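# Mount centrifuge rotor and knob, or tag expired rotor HOLD

## Task

The date is 11 July 2030. First read the use-by date printed on the card attached to the centrifuge. If the rotor is still within that date, lower it fully onto the centrifuge drive, then thread the knob onto the top of the shaft, turn it down until it sits on the rotor, and tighten it firmly. If the date has passed, do not mount the rotor: leave it where it is and place the HOLD block on top of it. In either case the rotor must never be dropped.

## Robot and tools

Robot: two six-joint arms, left_arm and right_arm, each with a two-finger parallel gripper. A camera stand is bolted to the floor behind them. The job is a branch: read the card's use-by date first (zoom in on it), compare it with 11 July 2030, then either mount rotor and knob or cover the rotor with the HOLD block. Nothing may leave the table. A loose object can occasionally get a short outside shove.

Frames. The scene frame has its origin at table-top height, halfway between the nominal arm bases. +z is up, +x points out over the table, and left_arm sits on the +y side. Image left and right do not match arm names. Calibrated bases: left_arm at (+0.006, +0.710, 0) m, quat_wxyz (+1.000, 0, 0, -0.005); right_arm at (-0.014, -0.664, 0) m, quat_wxyz (+1.000, 0, 0, +0.001). Each arm's hand pose, velocities, targets and wrist-camera pose are reported in that arm's own base frame. Fixed cameras and the table use the scene frame. Printed hand positions can be off by a few cm, more when the arm is stretched. Gripper axes: fingers point along +z and close along y. end_effector_position is the point between the closed pads; closed fingertips reach about 19 mm past it, open ones about 6 mm. A block on the wrist sticks out about 10 cm toward the gripper's +x.

Row format (execute_actions and move). Every row holds 18 plain numbers covering both arms, even if only one moves. The first 9 are left_arm and the last 9 are right_arm. Each arm's 9 numbers are: six absolute joint target angles in radians, then gripper position, force_limit and speed. The joint order is unusual: wrist 2, shoulder pan, elbow, wrist 1, wrist 3, shoulder lift. Result lists use the same order. Stated joint ranges: elbow -3.142 to 3.142, every other joint -6.283 to 6.283. A call is refused if a target sits more than 0.010 rad beyond a range end and farther out than the current angle. Targets past the true end get clipped, and the result may say "joint sent to its limit".

Gripper numbers, each in [-1, 1]. These are absolute commands, not offsets. position: +1 is fully open (85 mm), about -0.8 is where the pads touch, and -1 closes until something blocks the fingers. force_limit and speed together set grip strength. speed runs from about 20 mm/s at -1, through 85 at 0, to 150 at +1. Both start at +1. A fast close from well open gives roughly 200 to 245 N per pad. A slow close at force_limit -1 gives about 30 N on a 40 mm part. To keep a gripper unchanged, resend its last three numbers, because 0 is a real command. New force or speed values only take effect when position changes by at least 0.01. To grip, send -1 and hold it, then confirm object_status = 2. The other codes are: 0 moving, 1 blocked while opening, 3 reached target or pads met. position_measured is in counts: 3 open, about 78 = 60 mm, 130 = 40 mm, 180 = 20 mm, 230 closed.

Tools.
execute_actions(actions, cameras): actions is a list of actions. Each action is up to 15 rows, one per 1/30 s step, and the last row is held if fewer are given. Each action lasts 0.5 s. An empty actions list returns the full state with images.
move(target, speed, blend, stop_force, zero, blocking, cameras): target is one 18-number row or a list of up to 15 rows. All joints are interpolated together, so hands follow curves and nothing is avoided. speed is 0.01 to 3.14 rad/s for the joint with the longest way to go, default 0.5. blend, in rad, rounds corners between listed rows. stop_force (4 to 120 N) ends an arm's path when its wrist sensor feels a push; use it with a low speed for touches. zero chooses whether the force baseline is reset first. blocking=false returns after about 0.5 s while motion continues, and cannot be combined with stop_force. The result adds a "move:" line such as done, off_target, moving, held or fault, plus limits=held if steps were withheld.
wait(seconds 0 to 10), stop() to brake a running move, zoom_image(camera, region [x0,y0,x1,y1] px, at most 504x504), zero_wrist_force(arm), finished_scene(scene 1).
Cameras: cam_head_left, cam_head_right, cam_high, cam_low, cam_left_wrist, cam_right_wrist, all 672x504.

Results. Results show Joint positions, Joint velocities ("within noise" when at rest), Joint targets (what is commanded now), Joint torques (include the arm's own weight, positive means toward larger angle), and per-arm end-effector pose and velocity. They also show Wrist force and Wrist torque in the gripper's own axes, plus the peak since the last reading, Tool commands, object_status, and motor temperatures. "joint command not followed" means the inter-arm clearance check changed or held targets. The drive limits joint speed to 2.09 rad/s for the shoulder joints and 3.14 for the others, and commands lag by about 0.1 to 0.2 s, so a result may come back before the arm arrives. Your thinking time lets the scene run on.

Avoid. A torque fault or a force fault (about 150 N on any part) freezes an arm for 10 s. Wrist-joint torque limits are 48 N m, elbow 133, shoulders 293. Arms are stiff, so aiming even slightly past a hard contact can fault. Approach slowly, and leave stop_force out when backing off a surface. Do not let the arms or grippers hit each other. Holding heavy loads or stretched poses heats motors; 85 °C brakes the arm for 30 to 60 s. Never drop the rotor or let parts fall or slam, avoid hard grips on parts still resting on something, and keep everything on the table. Finish only when the result will stay in place without the robot.

Each tool is called after "Request:" as name(argument=value, ...), one argument or row to a line, values as JSON.

## Session

Request:
execute_actions(
  actions=[],
)

Scene clock: 0.00 s.
left_arm: end_effector_position=(+0.6034, -0.3666, +0.3734) position_measured=3 object_status=3 end_effector_quat_wxyz=(-0.004, +0.736, +0.677, +0.007) | right_arm: end_effector_position=(+0.2446, +0.4972, +0.2340) position_measured=3 object_status=3 end_effector_quat_wxyz=(-0.128, +0.501, +0.856, -0.005)
Joint names: [wrist 2, shoulder pan, elbow, wrist 1, wrist 3, shoulder lift]
Joint positions: left_arm=[-1.556 -0.801 1.793 -1.801 0.852 -1.554] | right_arm=[1.821 4.444 -2.235 -0.99 2.369 -1.429]
Joint velocities: within noise
Joint torques (N m): no reading
Motor temperatures (°C): left_arm=[28 35 35 37 36 28] | right_arm=[34 36 36 33 33 26]
Wrist force (N): no reading
Wrist torque (N m): no reading
Wrist force, peak (N): no reading
Joint targets: left_arm=[-1.556 -0.801 1.793 -1.801 0.852 -1.554] | right_arm=[1.821 4.444 -2.235 -0.990 2.369 -1.429]
Tool commands: left_gripper/position=+1.0 left_gripper/force_limit=+1.0 left_gripper/speed=+1.0 right_gripper/position=+1.0 right_gripper/force_limit=+1.0 right_gripper/speed=+1.0

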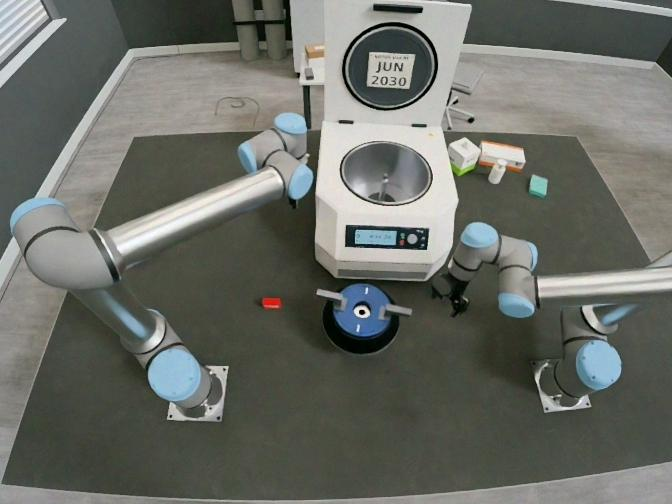

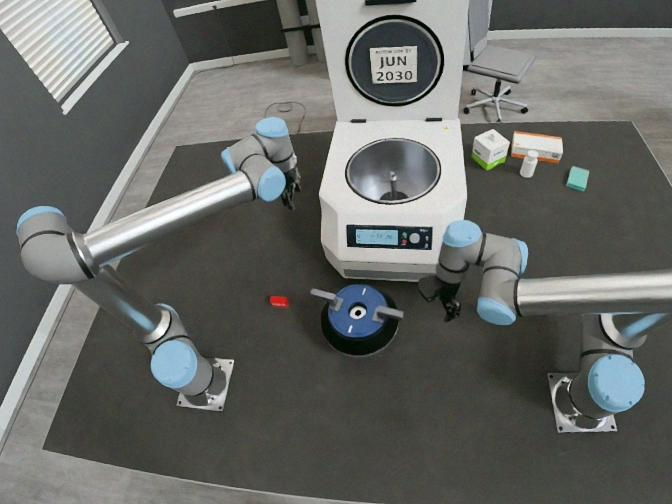

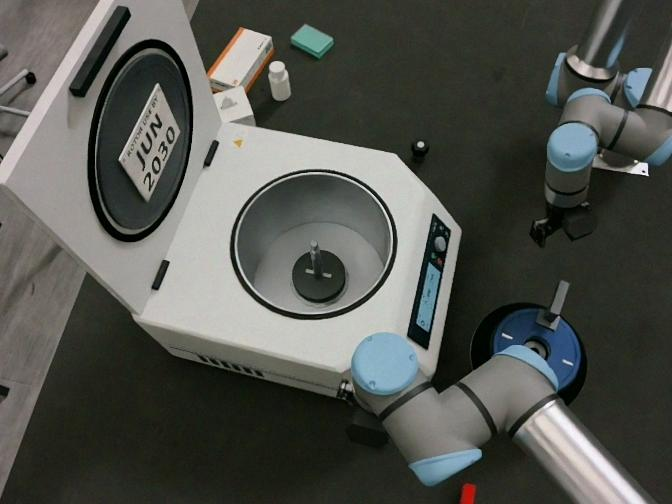

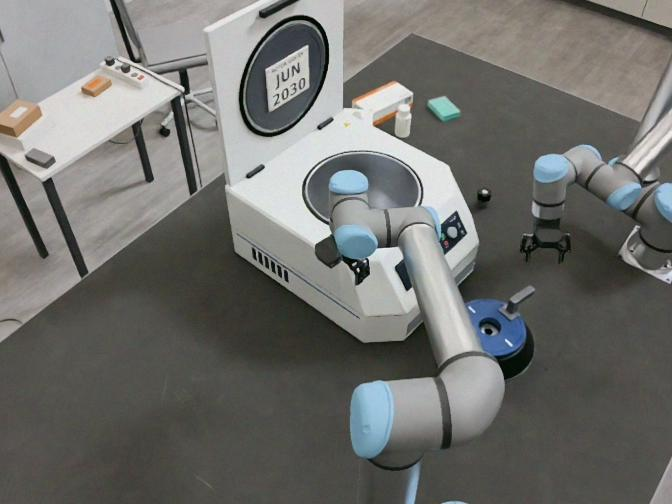

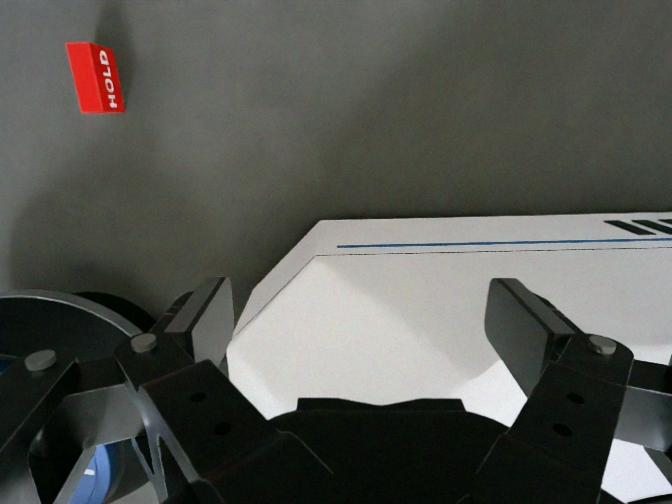

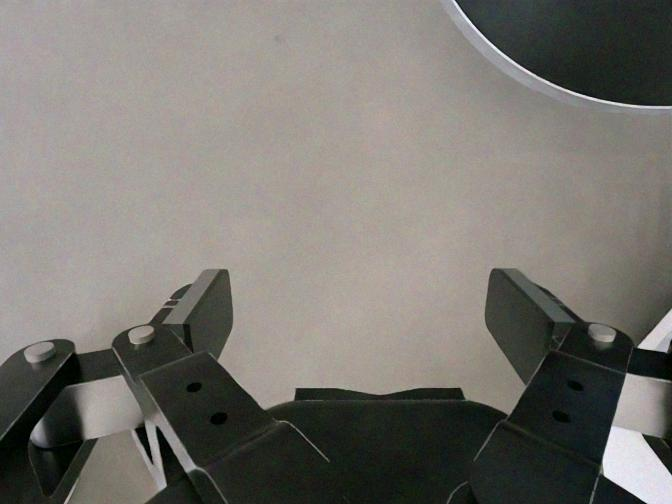

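Request:
zoom_image(
  camera="cam_low",
  region=[240, 30, 340, 110],
)

Request:
zoom_image(
  camera="cam_head_right",
  region=[250, 260, 430, 370],
)

Request:
zoom_image(
  camera="cam_left_wrist",
  region=[0, 0, 300, 200],
)

Request:
zoom_image(
  camera="cam_high",
  region=[420, 270, 640, 500],
)

Scaled by 5.040 from the camera's 672x504 image, which has a finer 960x720 frame.

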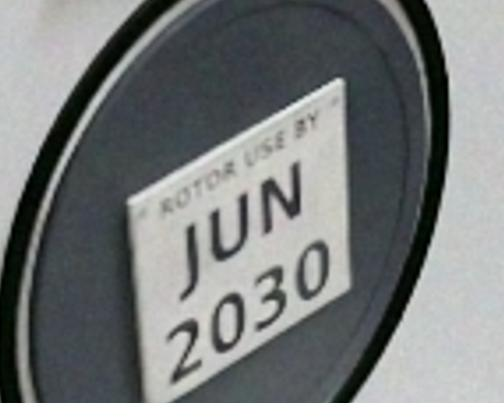

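Scaled by 2.800 from the camera's 672x504 image, which has a finer 960x720 frame.

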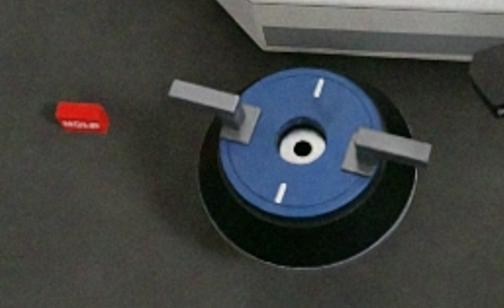

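Scaled by 1.680 from the camera's 672x504 image, which has a finer 960x720 frame.

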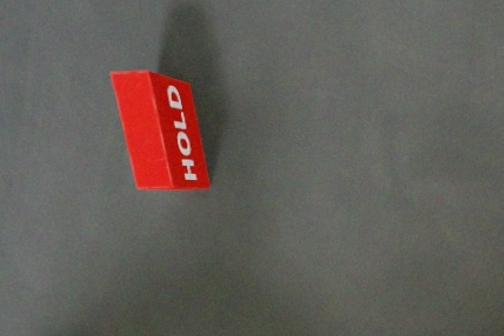

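Scaled by 2.191 from the camera's 672x504 image, which has a finer 960x720 frame.

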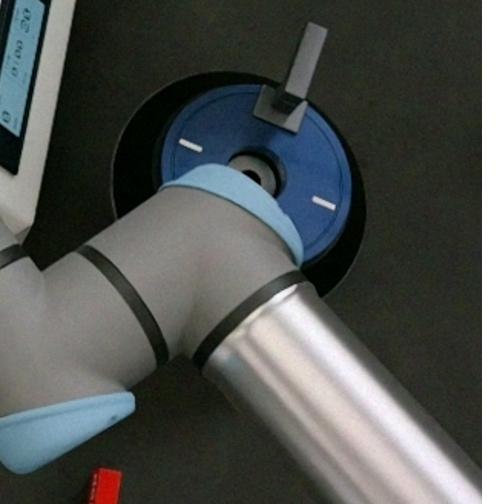

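Request:
move(
  target=[-1.5708,-0.9623,2.202,-1.660,0.608,-2.113,1,1,0,1.821,4.444,-2.235,-0.990,2.369,-1.429,1,1,1],
  speed=0.7,
  cameras=["all"],
)

Scene clock: 38.20 s.
left_arm: end_effector_position=(+0.3562, -0.2066, +0.3708) position_measured=3 object_status=3 end_effector_quat_wxyz=(+0.000, +0.707, +0.707, +0.000) | right_arm: end_effector_position=(+0.2445, +0.4974, +0.2344) position_measured=3 object_status=3 end_effector_quat_wxyz=(-0.128, +0.501, +0.856, -0.005)
Joint names: [wrist 2, shoulder pan, elbow, wrist 1, wrist 3, shoulder lift]
Joint positions: left_arm=[-1.571 -0.962 2.202 -1.66 0.608 -2.113] | right_arm=[1.821 4.444 -2.235 -0.99 2.369 -1.429]
Joint torques (N m): left_arm=[-2.99 -9.93 -39.34 -1.02 -3.91 -24.52] | right_arm=[4.76 8.99 58.89 0.71 2.99 49.44]
Wrist force (N): left_arm=[-0.5 0.2 0.0] | right_arm=[-0.1 -0.4 -0.2]
Wrist torque (N m): left_arm=[0.04 0.11 0.27] | right_arm=[-0.07 0.01 0.00]
Wrist force, peak (N): left_arm=[-1.3 3.4 0.9] | right_arm=[0.6 -0.1 -0.7]
Joint targets: left_arm=[-1.571 -0.962 2.202 -1.660 0.608 -2.113] | right_arm=[1.821 4.444 -2.235 -0.990 2.369 -1.429]
move: done

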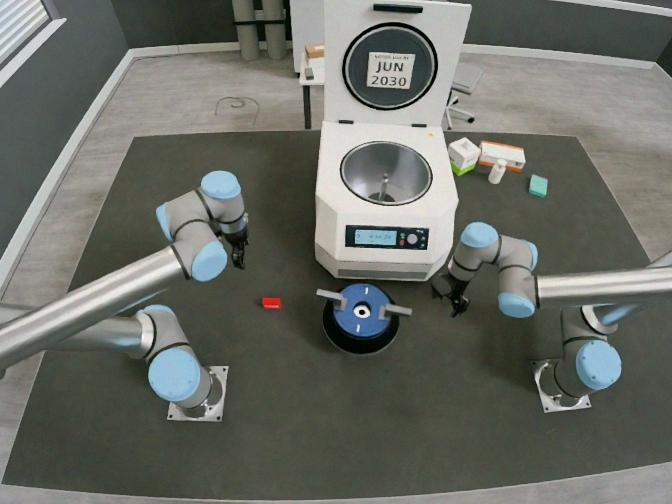

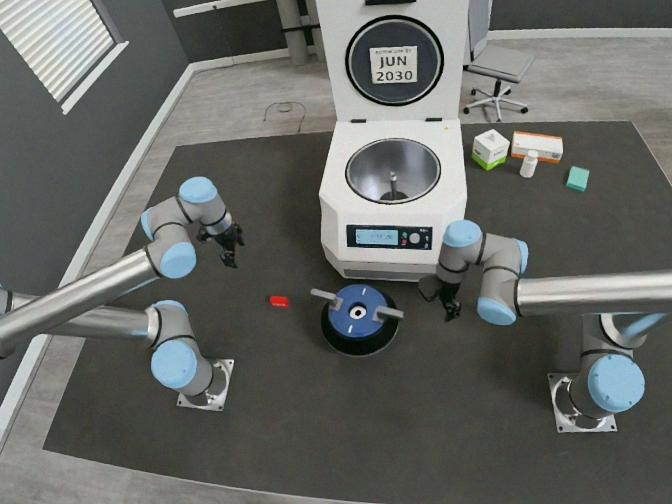

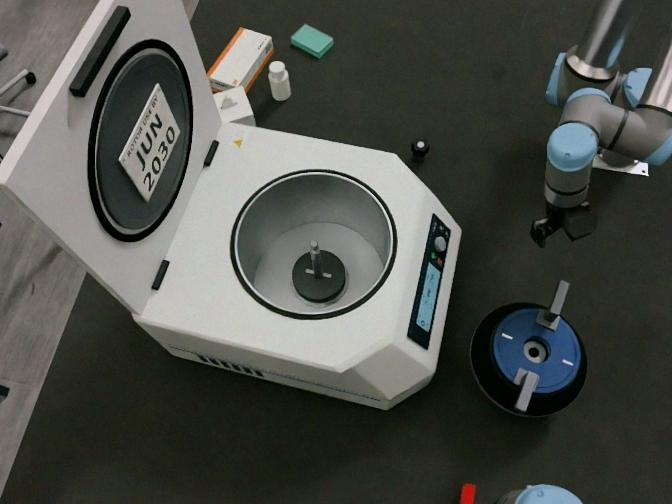

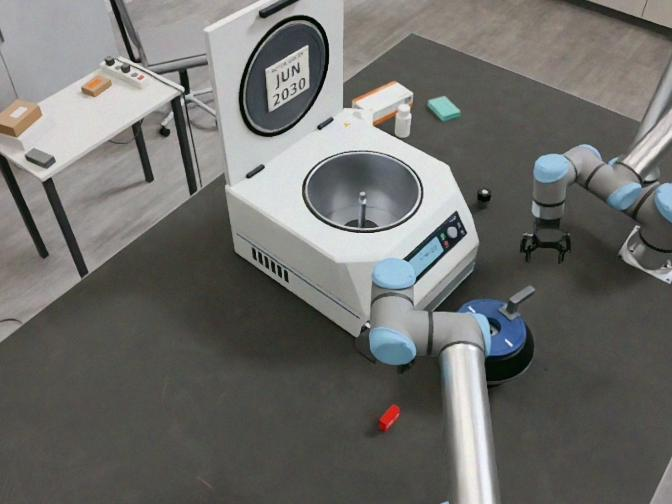

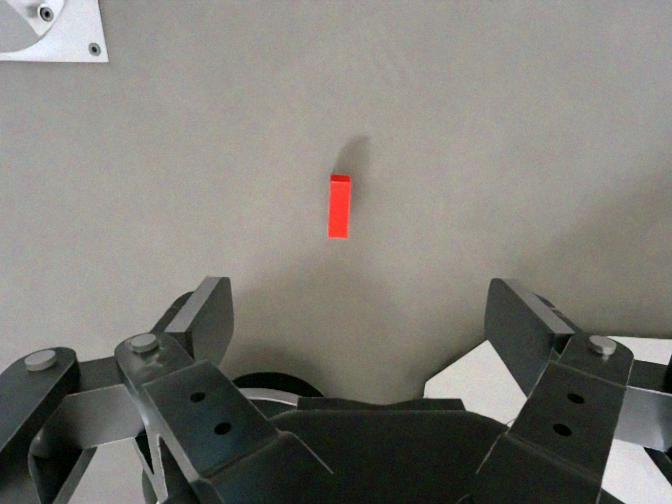

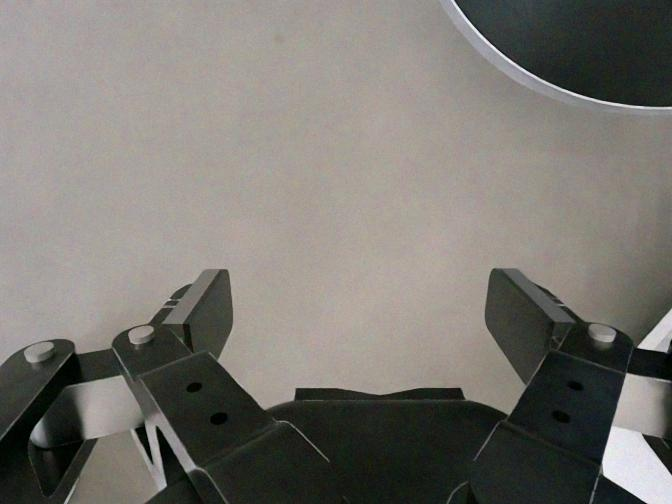

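Request:
move(
  target=[-1.5708,-1.0376,2.4406,-2.0464,0.5332,-1.965,1,1,0,1.821,4.444,-2.235,-0.990,2.369,-1.429,1,1,1],
  speed=0.6,
  cameras=["cam_left_wrist"],
)

Scene clock: 47.43 s.
left_arm: end_effector_position=(+0.3496, -0.2496, +0.2008) position_measured=3 object_status=3 end_effector_quat_wxyz=(+0.000, +0.707, +0.707, +0.000) | right_arm: end_effector_position=(+0.2445, +0.4974, +0.2344) position_measured=3 object_status=3 end_effector_quat_wxyz=(-0.128, +0.501, +0.856, -0.005)
Joint names: [wrist 2, shoulder pan, elbow, wrist 1, wrist 3, shoulder lift]
Joint positions: left_arm=[-1.571 -1.038 2.441 -2.046 0.533 -1.965] | right_arm=[1.821 4.444 -2.235 -0.99 2.369 -1.429]
Joint torques (N m): left_arm=[-2.41 -10.2 -33.81 -7.88 -3.81 7.81] | right_arm=[4.89 14.87 58.15 0.82 3.14 49.2]
Wrist force (N): left_arm=[-0.4 -0.3 0.7] | right_arm=[0.1 0.2 -0.4]
Wrist torque (N m): left_arm=[-0.05 0.09 0.27] | right_arm=[0.04 -0.02 0.00]
Wrist force, peak (N): left_arm=[-1.2 -0.1 3.1] | right_arm=[0.6 0.0 -0.7]
Joint targets: left_arm=[-1.571 -1.038 2.441 -2.046 0.533 -1.965] | right_arm=[1.821 4.444 -2.235 -0.990 2.369 -1.429]
move: done
Images, in order (width x height): cam_left_wrist 672x504.

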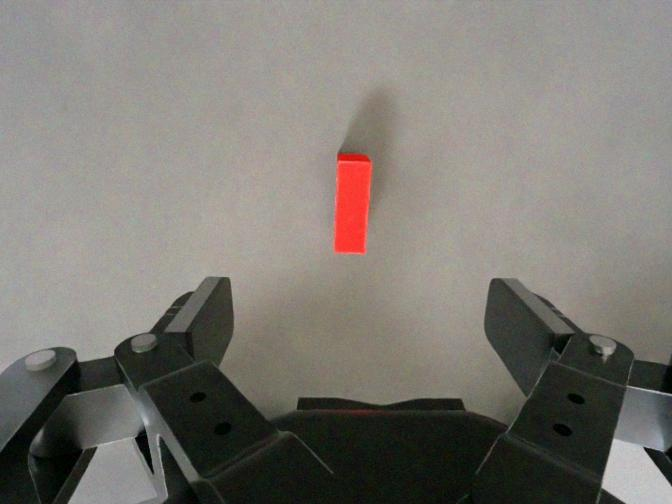

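Request:
move(
  target=[-1.5708,-1.0335,2.596,-2.4577,0.583,-1.7091,1,1,0,1.821,4.444,-2.235,-0.990,2.369,-1.429,1,1,1],
  speed=0.4,
  cameras=["cam_left_wrist","cam_head_left","cam_low"],
)

Request:
zoom_image(
  camera="cam_low",
  region=[330, 280, 560, 450],
)

Scene clock: 61.07 s.
left_arm: end_effector_position=(+0.3526, -0.2515, +0.0606) position_measured=3 object_status=3 end_effector_quat_wxyz=(+0.000, +0.723, +0.691, +0.000) | right_arm: end_effector_position=(+0.2445, +0.4974, +0.2344) position_measured=3 object_status=3 end_effector_quat_wxyz=(-0.128, +0.501, +0.856, -0.005)
Joint names: [wrist 2, shoulder pan, elbow, wrist 1, wrist 3, shoulder lift]
Joint positions: left_arm=[-1.571 -1.033 2.596 -2.458 0.583 -1.709] | right_arm=[1.821 4.444 -2.235 -0.99 2.369 -1.429]
Joint torques (N m): left_arm=[-0.47 14.94 -22.76 -7.22 3.15 -0.86] | right_arm=[5.13 13.58 57.77 0.93 2.86 47.48]
Wrist force (N): left_arm=[-0.2 0.2 0.4] | right_arm=[0.4 0.0 0.0]
Wrist torque (N m): left_arm=[0.05 0.06 0.01] | right_arm=[0.00 -0.07 -0.01]
Wrist force, peak (N): left_arm=[0.3 -0.3 1.6] | right_arm=[0.5 0.1 -0.7]
Joint targets: left_arm=[-1.571 -1.034 2.596 -2.458 0.583 -1.709] | right_arm=[1.821 4.444 -2.235 -0.990 2.369 -1.429]
move: done
Images, in order (width x height): cam_head_left 672x504, cam_low 672x504, cam_left_wrist 672x504.

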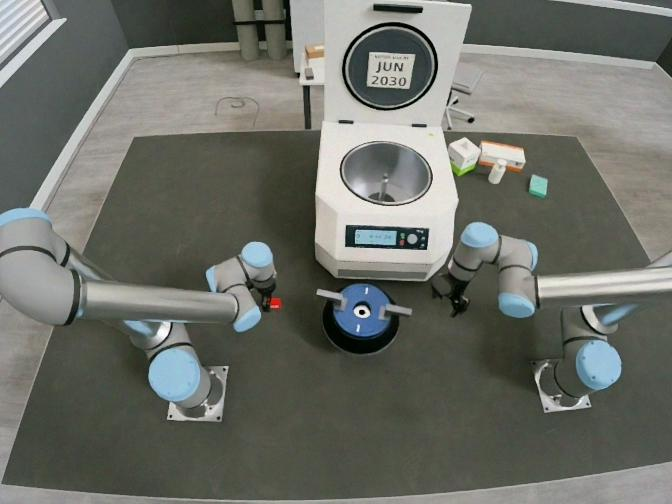

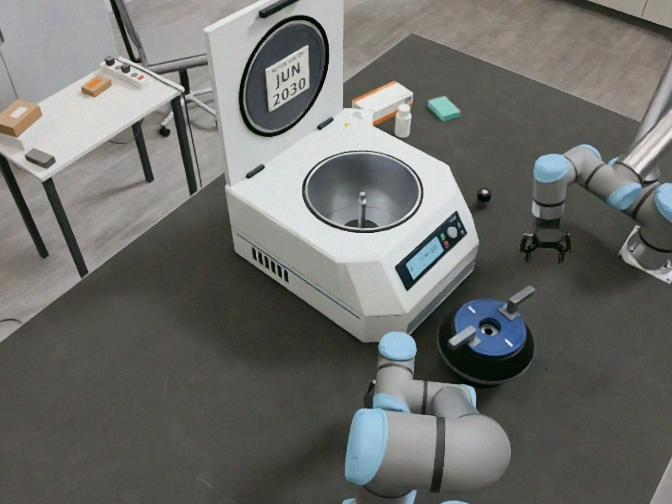

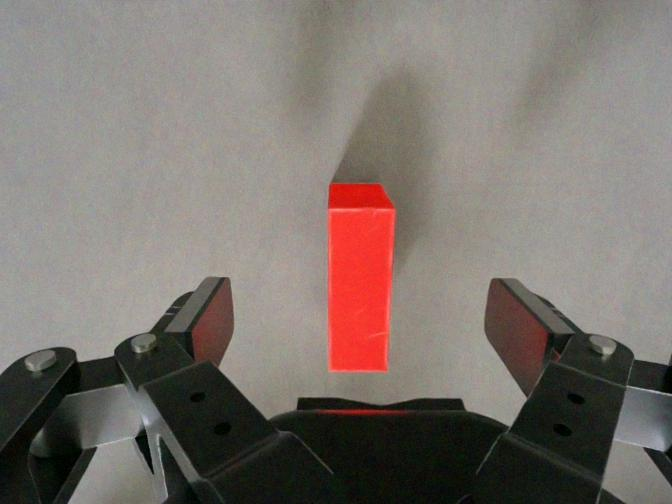

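Scaled by 2.191 from the camera's 672x504 image, which has a finer 960x720 frame.

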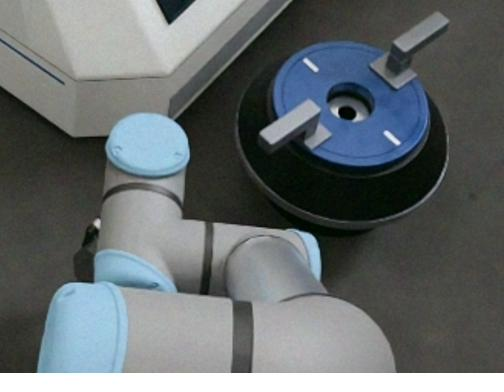

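Request:
move(
  target=[-1.5708,-1.0335,2.6224,-2.5674,0.583,-1.6258,1,1,0,1.821,4.444,-2.235,-0.990,2.369,-1.429,1,1,1],
  speed=0.1,
  stop_force=6,
  cameras=["cam_left_wrist"],
)

Scene clock: 67.87 s.
left_arm: end_effector_position=(+0.3526, -0.2516, +0.0287) position_measured=3 object_status=3 end_effector_quat_wxyz=(+0.000, +0.723, +0.691, +0.000) | right_arm: end_effector_position=(+0.2445, +0.4974, +0.2344) position_measured=3 object_status=3 end_effector_quat_wxyz=(-0.128, +0.501, +0.856, -0.005)
Joint names: [wrist 2, shoulder pan, elbow, wrist 1, wrist 3, shoulder lift]
Joint positions: left_arm=[-1.571 -1.033 2.622 -2.567 0.583 -1.626] | right_arm=[1.821 4.444 -2.235 -0.99 2.369 -1.429]
Joint torques (N m): left_arm=[1.51 14.26 -19.07 -7.62 3.07 -4.99] | right_arm=[4.9 15.16 57.79 1.03 3.05 46.1]
Wrist force (N): left_arm=[-0.3 -0.2 0.4] | right_arm=[0.2 -0.1 -0.3]
Wrist torque (N m): left_arm=[-0.02 0.07 0.00] | right_arm=[0.00 -0.03 0.00]
Wrist force, peak (N): left_arm=[-0.7 0.3 0.9] | right_arm=[0.5 -0.1 -0.7]
Joint targets: left_arm=[-1.571 -1.034 2.622 -2.567 0.583 -1.626] | right_arm=[1.821 4.444 -2.235 -0.990 2.369 -1.429]
move: done
Images, in order (width x height): cam_left_wrist 672x504.

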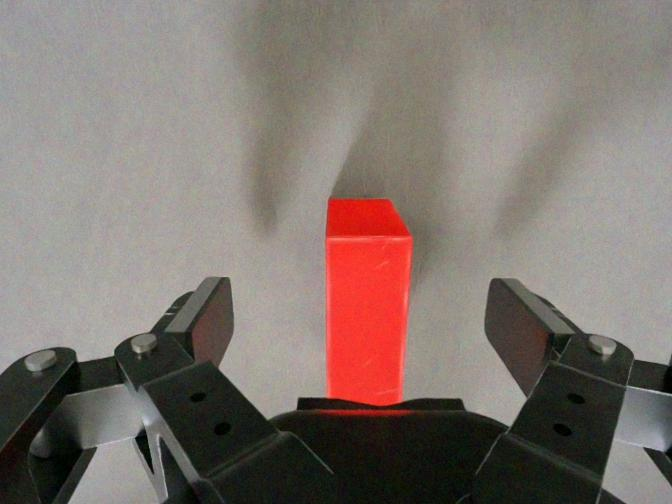

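Request:
execute_actions(
  actions=[
    [[-1.5708,-1.0335,2.6224,-2.5674,0.583,-1.6258,-1,-0.7,-1,1.821,4.444,-2.235,-0.990,2.369,-1.429,1,1,1]],
    [[-1.5708,-1.0335,2.6224,-2.5674,0.583,-1.6258,-1,-0.7,-1,1.821,4.444,-2.235,-0.990,2.369,-1.429,1,1,1]],
    [[-1.5708,-1.0335,2.6224,-2.5674,0.583,-1.6258,-1,-0.7,-1,1.821,4.444,-2.235,-0.990,2.369,-1.429,1,1,1]],
    [[-1.5708,-1.0335,2.6224,-2.5674,0.583,-1.6258,-1,-0.7,-1,1.821,4.444,-2.235,-0.990,2.369,-1.429,1,1,1]],
    [[-1.5708,-1.0335,2.6224,-2.5674,0.583,-1.6258,-1,-0.7,-1,1.821,4.444,-2.235,-0.990,2.369,-1.429,1,1,1]],
    [[-1.5708,-1.0335,2.6224,-2.5674,0.583,-1.6258,-1,-0.7,-1,1.821,4.444,-2.235,-0.990,2.369,-1.429,1,1,1]],
  ],
  cameras=["cam_left_wrist"],
)

Scene clock: 75.43 s.
left_arm: end_effector_position=(+0.3526, -0.2516, +0.0287) position_measured=176 object_status=2 end_effector_quat_wxyz=(+0.000, +0.723, +0.691, +0.000) | right_arm: end_effector_position=(+0.2445, +0.4974, +0.2344) position_measured=3 object_status=3 end_effector_quat_wxyz=(-0.128, +0.501, +0.856, -0.005)
Joint names: [wrist 2, shoulder pan, elbow, wrist 1, wrist 3, shoulder lift]
Joint positions: left_arm=[-1.571 -1.033 2.622 -2.567 0.583 -1.626] | right_arm=[1.821 4.444 -2.235 -0.99 2.369 -1.429]
Joint torques (N m): left_arm=[1.78 12.52 -18.91 -6.53 2.85 -4.85] | right_arm=[5.11 15.77 58.44 1.13 2.86 47.43]
Wrist force (N): left_arm=[1.8 -2.0 -9.3] | right_arm=[-0.2 -0.1 -0.6]
Wrist torque (N m): left_arm=[0.05 0.05 0.00] | right_arm=[-0.01 0.03 0.00]
Wrist force, peak (N): left_arm=[1.8 -2.4 -10.3] | right_arm=[0.1 0.5 -0.5]
Joint targets: left_arm=[-1.571 -1.034 2.622 -2.567 0.583 -1.626] | right_arm=[1.821 4.444 -2.235 -0.990 2.369 -1.429]
Step readings (joint positions of left_arm | right_arm):
0: [-1.571 -1.033 2.622 -2.567 0.583 -1.626] | [1.821 4.444 -2.235 -0.990 2.369 -1.429]
1: [-1.571 -1.033 2.622 -2.567 0.583 -1.626] | [1.821 4.444 -2.235 -0.990 2.369 -1.429]
2: [-1.571 -1.033 2.622 -2.567 0.583 -1.626] | [1.821 4.444 -2.235 -0.990 2.369 -1.429]
4: [-1.571 -1.033 2.622 -2.567 0.583 -1.626] | [1.821 4.444 -2.235 -0.990 2.369 -1.429]
8: [-1.571 -1.033 2.622 -2.567 0.583 -1.626] | [1.821 4.444 -2.235 -0.990 2.369 -1.429]
15: [-1.571 -1.033 2.622 -2.567 0.583 -1.626] | [1.821 4.444 -2.235 -0.990 2.369 -1.429]
16: [-1.571 -1.033 2.622 -2.567 0.583 -1.626] | [1.821 4.444 -2.235 -0.990 2.369 -1.429]
17: [-1.571 -1.033 2.622 -2.567 0.583 -1.626] | [1.821 4.444 -2.235 -0.990 2.369 -1.429]
19: [-1.571 -1.033 2.622 -2.567 0.583 -1.626] | [1.821 4.444 -2.235 -0.990 2.369 -1.429]
23: [-1.571 -1.033 2.622 -2.567 0.583 -1.626] | [1.821 4.444 -2.235 -0.990 2.369 -1.429]
30: [-1.571 -1.033 2.622 -2.567 0.583 -1.626] | [1.821 4.444 -2.235 -0.990 2.369 -1.429]
31: [-1.571 -1.033 2.622 -2.567 0.583 -1.626] | [1.821 4.444 -2.235 -0.990 2.369 -1.429]
32: [-1.571 -1.033 2.622 -2.567 0.583 -1.626] | [1.821 4.444 -2.235 -0.990 2.369 -1.429]
34: [-1.571 -1.033 2.622 -2.567 0.583 -1.626] | [1.821 4.444 -2.235 -0.990 2.369 -1.429]
38: [-1.571 -1.033 2.622 -2.567 0.583 -1.626] | [1.821 4.444 -2.235 -0.990 2.369 -1.429]
45: [-1.571 -1.033 2.622 -2.567 0.583 -1.626] | [1.821 4.444 -2.235 -0.990 2.369 -1.429]
46: [-1.571 -1.033 2.622 -2.567 0.583 -1.626] | [1.821 4.444 -2.235 -0.990 2.369 -1.429]
47: [-1.571 -1.033 2.622 -2.567 0.583 -1.626] | [1.821 4.444 -2.235 -0.990 2.369 -1.429]
49: [-1.571 -1.033 2.622 -2.567 0.583 -1.626] | [1.821 4.444 -2.235 -0.990 2.369 -1.429]
53: [-1.571 -1.033 2.622 -2.567 0.583 -1.626] | [1.821 4.444 -2.235 -0.990 2.369 -1.429]
60: [-1.571 -1.033 2.622 -2.567 0.583 -1.626] | [1.821 4.444 -2.235 -0.990 2.369 -1.429]
61: [-1.571 -1.033 2.622 -2.567 0.583 -1.626] | [1.821 4.444 -2.235 -0.990 2.369 -1.429]
62: [-1.571 -1.033 2.622 -2.567 0.583 -1.626] | [1.821 4.444 -2.235 -0.990 2.369 -1.429]
64: [-1.571 -1.033 2.622 -2.567 0.583 -1.626] | [1.821 4.444 -2.235 -0.990 2.369 -1.429]
68: [-1.571 -1.033 2.622 -2.567 0.583 -1.626] | [1.821 4.444 -2.235 -0.990 2.369 -1.429]
75: [-1.571 -1.033 2.622 -2.567 0.583 -1.626] | [1.821 4.444 -2.235 -0.990 2.369 -1.429]
76: [-1.571 -1.033 2.622 -2.567 0.583 -1.626] | [1.821 4.444 -2.235 -0.990 2.369 -1.429]
77: [-1.571 -1.033 2.622 -2.567 0.583 -1.626] | [1.821 4.444 -2.235 -0.990 2.369 -1.429]
79: [-1.571 -1.033 2.622 -2.567 0.583 -1.626] | [1.821 4.444 -2.235 -0.990 2.369 -1.429]
83: [-1.571 -1.033 2.622 -2.567 0.583 -1.626] | [1.821 4.444 -2.235 -0.990 2.369 -1.429]
90: [-1.571 -1.033 2.622 -2.567 0.583 -1.626] | [1.821 4.444 -2.235 -0.990 2.369 -1.429]
Images, in order (width x height): cam_left_wrist 672x504.

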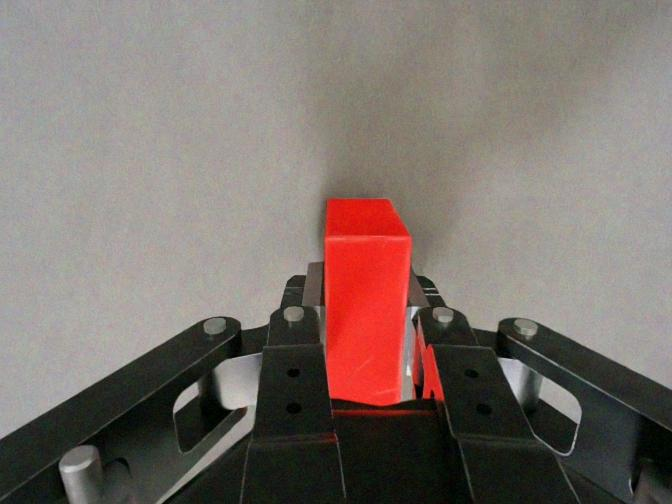

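Request:
move(
  target=[
    [-1.5708,-1.0335,2.596,-2.4577,0.583,-1.7091,-1,-0.7,-1,1.821,4.444,-2.235,-0.990,2.369,-1.429,1,1,1],
    [-1.5708,-1.0335,2.2915,-1.8231,0.583,-2.0392,-1,-0.7,-1,1.821,4.444,-2.235,-0.990,2.369,-1.429,1,1,1],
    [-1.5708,-1.3048,1.8352,-1.7193,0.266,-1.6867,-1,-0.7,-1,1.821,4.444,-2.235,-0.990,2.369,-1.429,1,1,1],
  ],
  speed=[0.15,0.4,0.4],
  blend=[0.05,0.1,0],
  cameras=["all"],
)

Scene clock: 93.07 s.
left_arm: end_effector_position=(+0.3295, -0.5468, +0.4208) position_measured=176 object_status=2 end_effector_quat_wxyz=(+0.000, +0.707, +0.707, +0.000) | right_arm: end_effector_position=(+0.2445, +0.4974, +0.2344) position_measured=3 object_status=3 end_effector_quat_wxyz=(-0.128, +0.501, +0.856, -0.005)
Joint names: [wrist 2, shoulder pan, elbow, wrist 1, wrist 3, shoulder lift]
Joint positions: left_arm=[-1.571 -1.305 1.835 -1.719 0.266 -1.687] | right_arm=[1.821 4.444 -2.235 -0.99 2.369 -1.429]
Joint torques (N m): left_arm=[1.64 -10.53 -59.97 -1.17 -4.03 -19.67] | right_arm=[4.78 15.57 57.68 1.12 2.96 48.83]
Wrist force (N): left_arm=[-0.3 0.5 -0.2] | right_arm=[0.1 -0.1 -0.3]
Wrist torque (N m): left_arm=[0.07 0.08 0.27] | right_arm=[0.00 -0.02 -0.01]
Wrist force, peak (N): left_arm=[2.1 -2.6 -10.8] | right_arm=[0.0 0.2 -0.7]
Joint targets: left_arm=[-1.571 -1.305 1.835 -1.719 0.266 -1.687] | right_arm=[1.821 4.444 -2.235 -0.990 2.369 -1.429]
move: done

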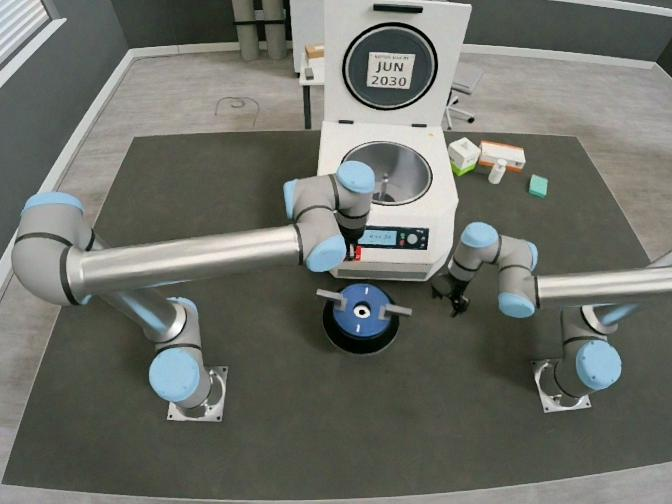

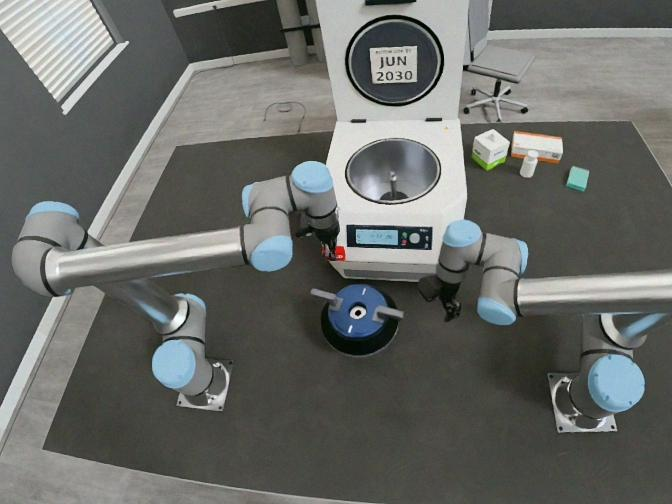

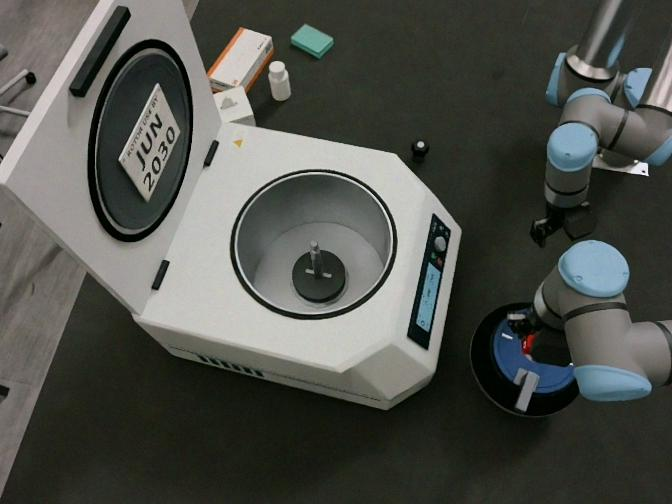

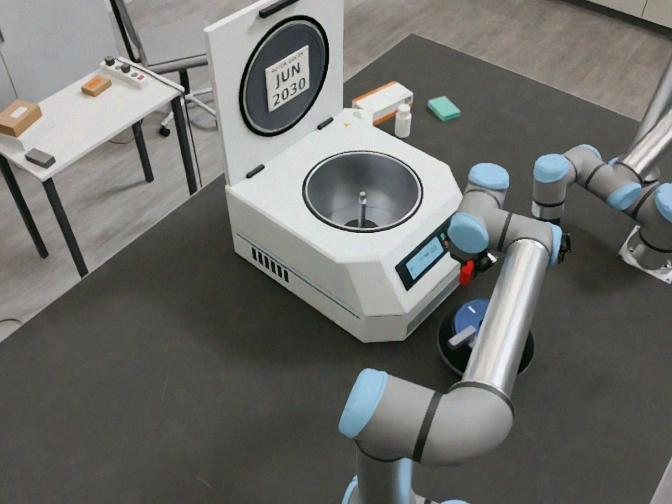

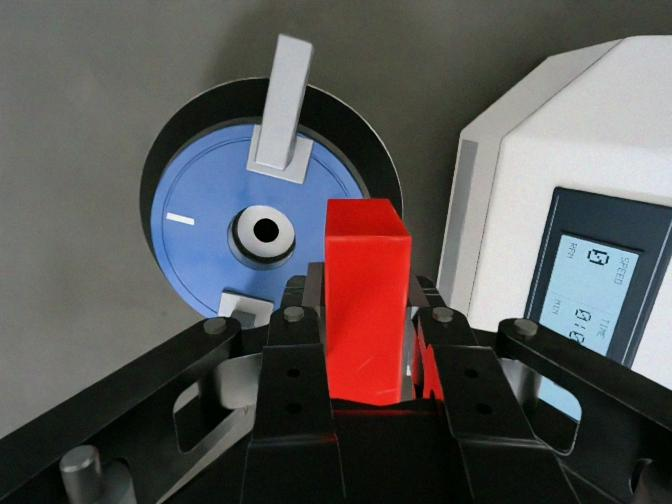

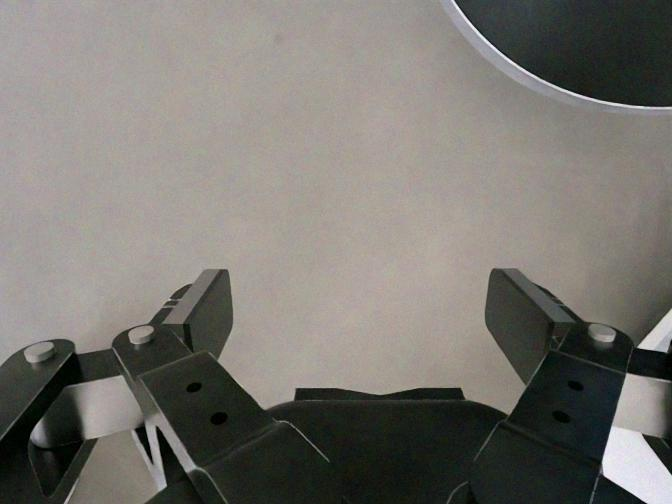

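Request:
move(
  target=[-1.5708,-1.5610,2.0418,-1.9388,0.290,-1.6738,-1,-0.7,-1,1.821,4.444,-2.235,-0.990,2.369,-1.429,1,1,1],
  speed=0.3,
  cameras=["cam_left_wrist","cam_head_left","cam_high","cam_low"],
)

Scene clock: 105.27 s.
left_arm: end_effector_position=(+0.1800, -0.5884, +0.3007) position_measured=176 object_status=2 end_effector_quat_wxyz=(+0.000, +0.799, +0.601, +0.000) | right_arm: end_effector_position=(+0.2445, +0.4974, +0.2344) position_measured=3 object_status=3 end_effector_quat_wxyz=(-0.128, +0.501, +0.856, -0.005)
Joint names: [wrist 2, shoulder pan, elbow, wrist 1, wrist 3, shoulder lift]
Joint positions: left_arm=[-1.571 -1.561 2.042 -1.939 0.29 -1.674] | right_arm=[1.821 4.444 -2.235 -0.99 2.369 -1.429]
Joint torques (N m): left_arm=[1.79 -9.16 -36.55 -7.65 3.18 -18.91] | right_arm=[4.84 14.67 58.31 1.32 3.27 47.62]
Wrist force (N): left_arm=[-0.3 0.3 0.4] | right_arm=[0.2 0.1 -0.1]
Wrist torque (N m): left_arm=[0.06 0.08 0.00] | right_arm=[0.02 -0.03 0.00]
Wrist force, peak (N): left_arm=[-1.2 -2.1 2.2] | right_arm=[0.3 0.2 -0.6]
Joint targets: left_arm=[-1.571 -1.561 2.042 -1.939 0.290 -1.674] | right_arm=[1.821 4.444 -2.235 -0.990 2.369 -1.429]
move: done
Images, in order (width x height): cam_head_left 672x504, cam_high 672x504, cam_low 672x504, cam_left_wrist 672x504.

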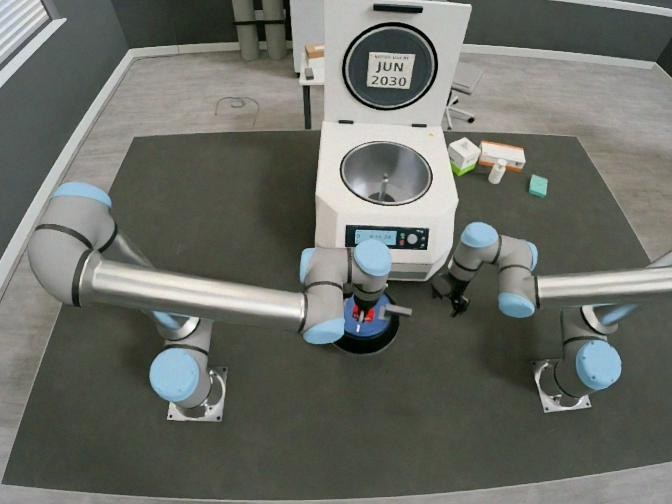

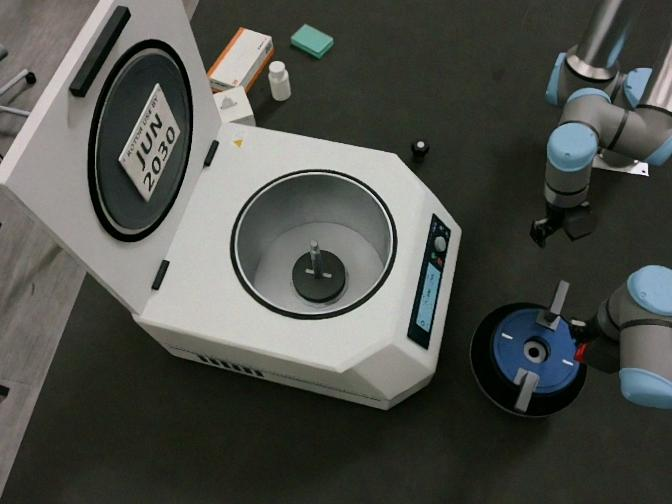

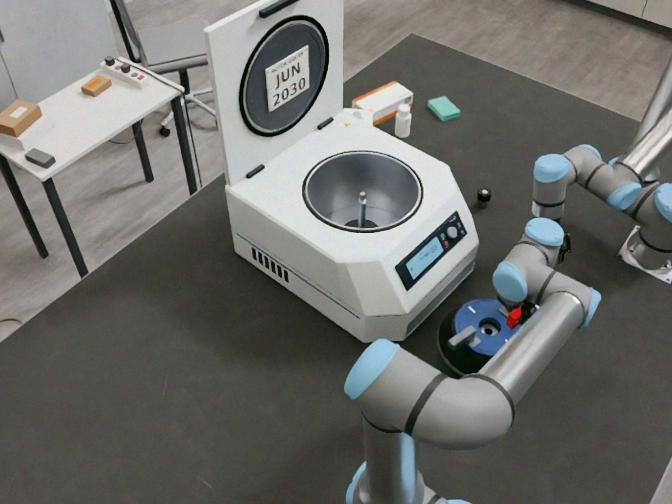

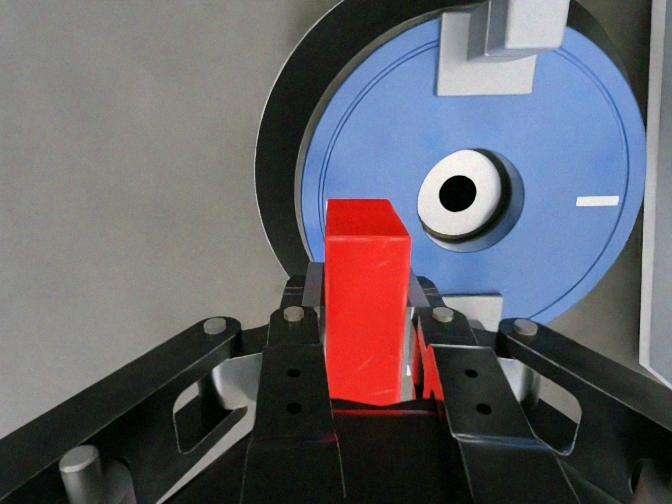

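Request:
move(
  target=[-1.5708,-1.5410,2.1141,-2.0262,0.3098,-1.6587,-1,-0.7,-1,1.821,4.444,-2.235,-0.990,2.369,-1.429,1,1,1],
  speed=0.08,
  stop_force=6,
  cameras=["cam_left_wrist","cam_head_left","cam_high","cam_low"],
)

Request:
zoom_image(
  camera="cam_low",
  region=[420, 240, 600, 390],
)

Request:
zoom_image(
  camera="cam_high",
  region=[450, 270, 630, 430],
)

Scene clock: 119.93 s.
left_arm: end_effector_position=(+0.1913, -0.5739, +0.2557) position_measured=176 object_status=2 end_effector_quat_wxyz=(+0.000, +0.799, +0.602, +0.000) | right_arm: end_effector_position=(+0.2445, +0.4974, +0.2344) position_measured=3 object_status=3 end_effector_quat_wxyz=(-0.128, +0.501, +0.856, -0.005)
Joint names: [wrist 2, shoulder pan, elbow, wrist 1, wrist 3, shoulder lift]
Joint positions: left_arm=[-1.571 -1.541 2.114 -2.026 0.31 -1.659] | right_arm=[1.821 4.444 -2.235 -0.99 2.369 -1.429]
Joint torques (N m): left_arm=[1.56 15.31 -34.05 -7.25 3.23 -17.47] | right_arm=[4.9 12.3 58.19 1.21 2.8 46.65]
Wrist force (N): left_arm=[-0.2 0.2 0.2] | right_arm=[0.5 -0.2 -0.1]
Wrist torque (N m): left_arm=[0.05 0.06 0.00] | right_arm=[-0.04 -0.08 -0.01]
Wrist force, peak (N): left_arm=[0.0 0.9 0.2] | right_arm=[0.3 0.2 -0.6]
Joint targets: left_arm=[-1.571 -1.541 2.114 -2.026 0.310 -1.659] | right_arm=[1.821 4.444 -2.235 -0.990 2.369 -1.429]
move: done
Images, in order (width x height): cam_head_left 672x504, cam_high 672x504, cam_low 672x504, cam_left_wrist 672x504.

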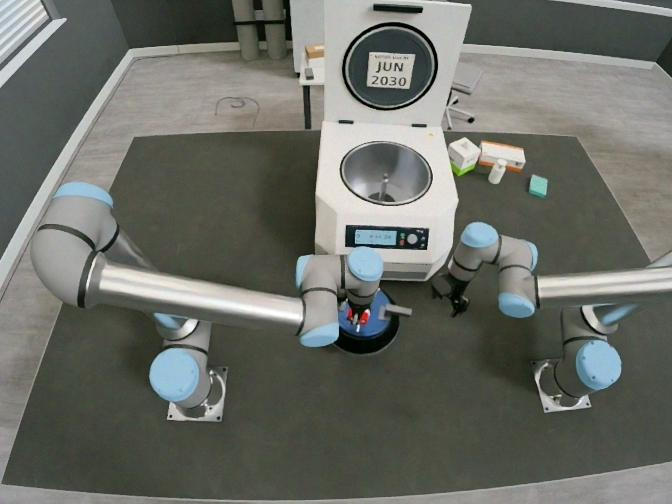

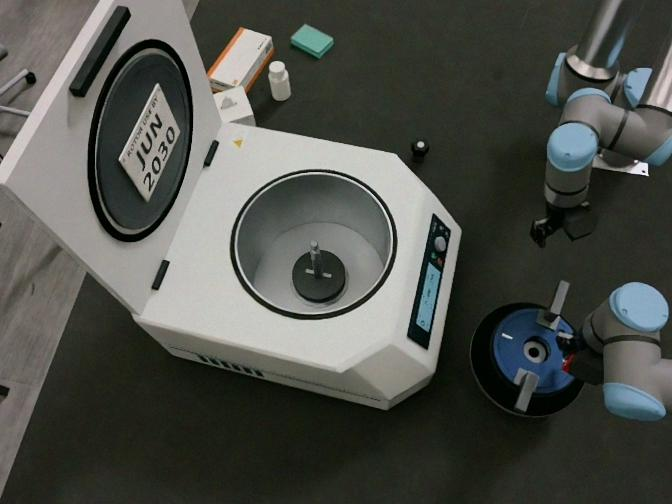

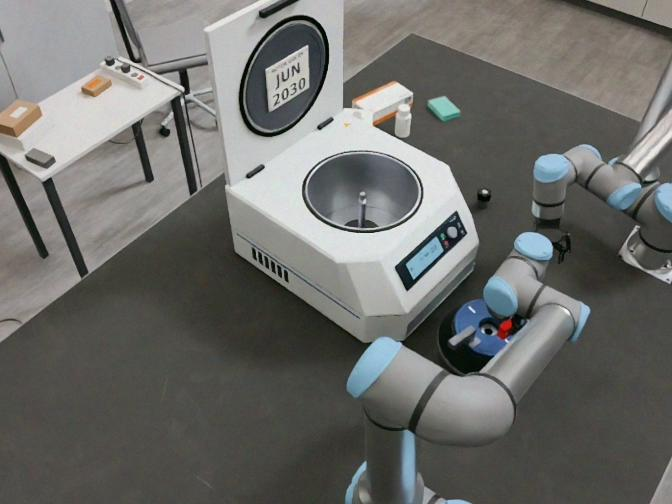

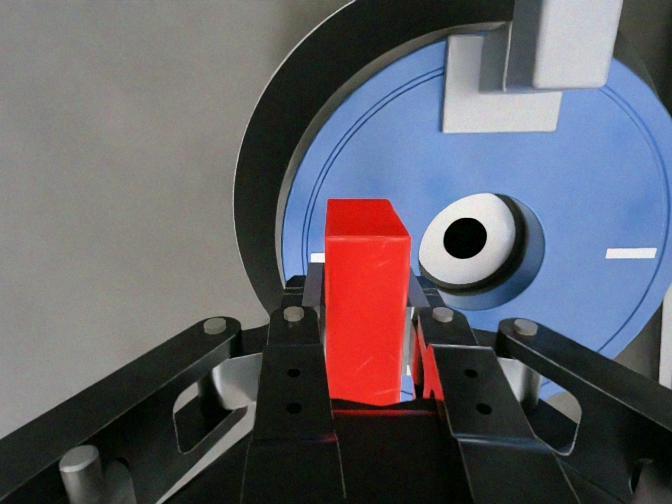

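Scaled by 2.800 from the camera's 672x504 image, which has a finer 960x720 frame.

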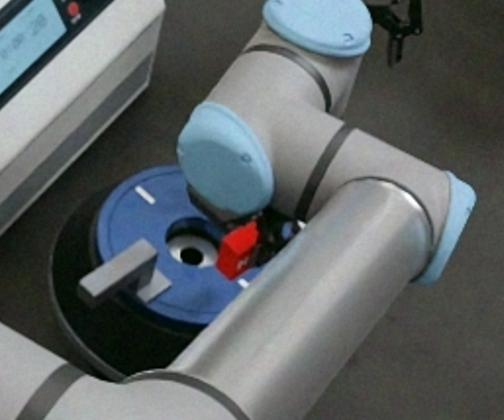

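Scaled by 2.800 from the camera's 672x504 image, which has a finer 960x720 frame.

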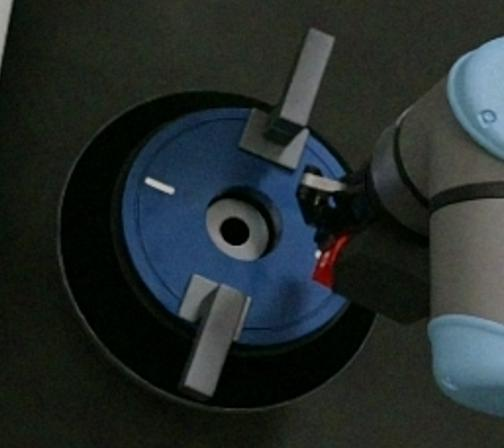

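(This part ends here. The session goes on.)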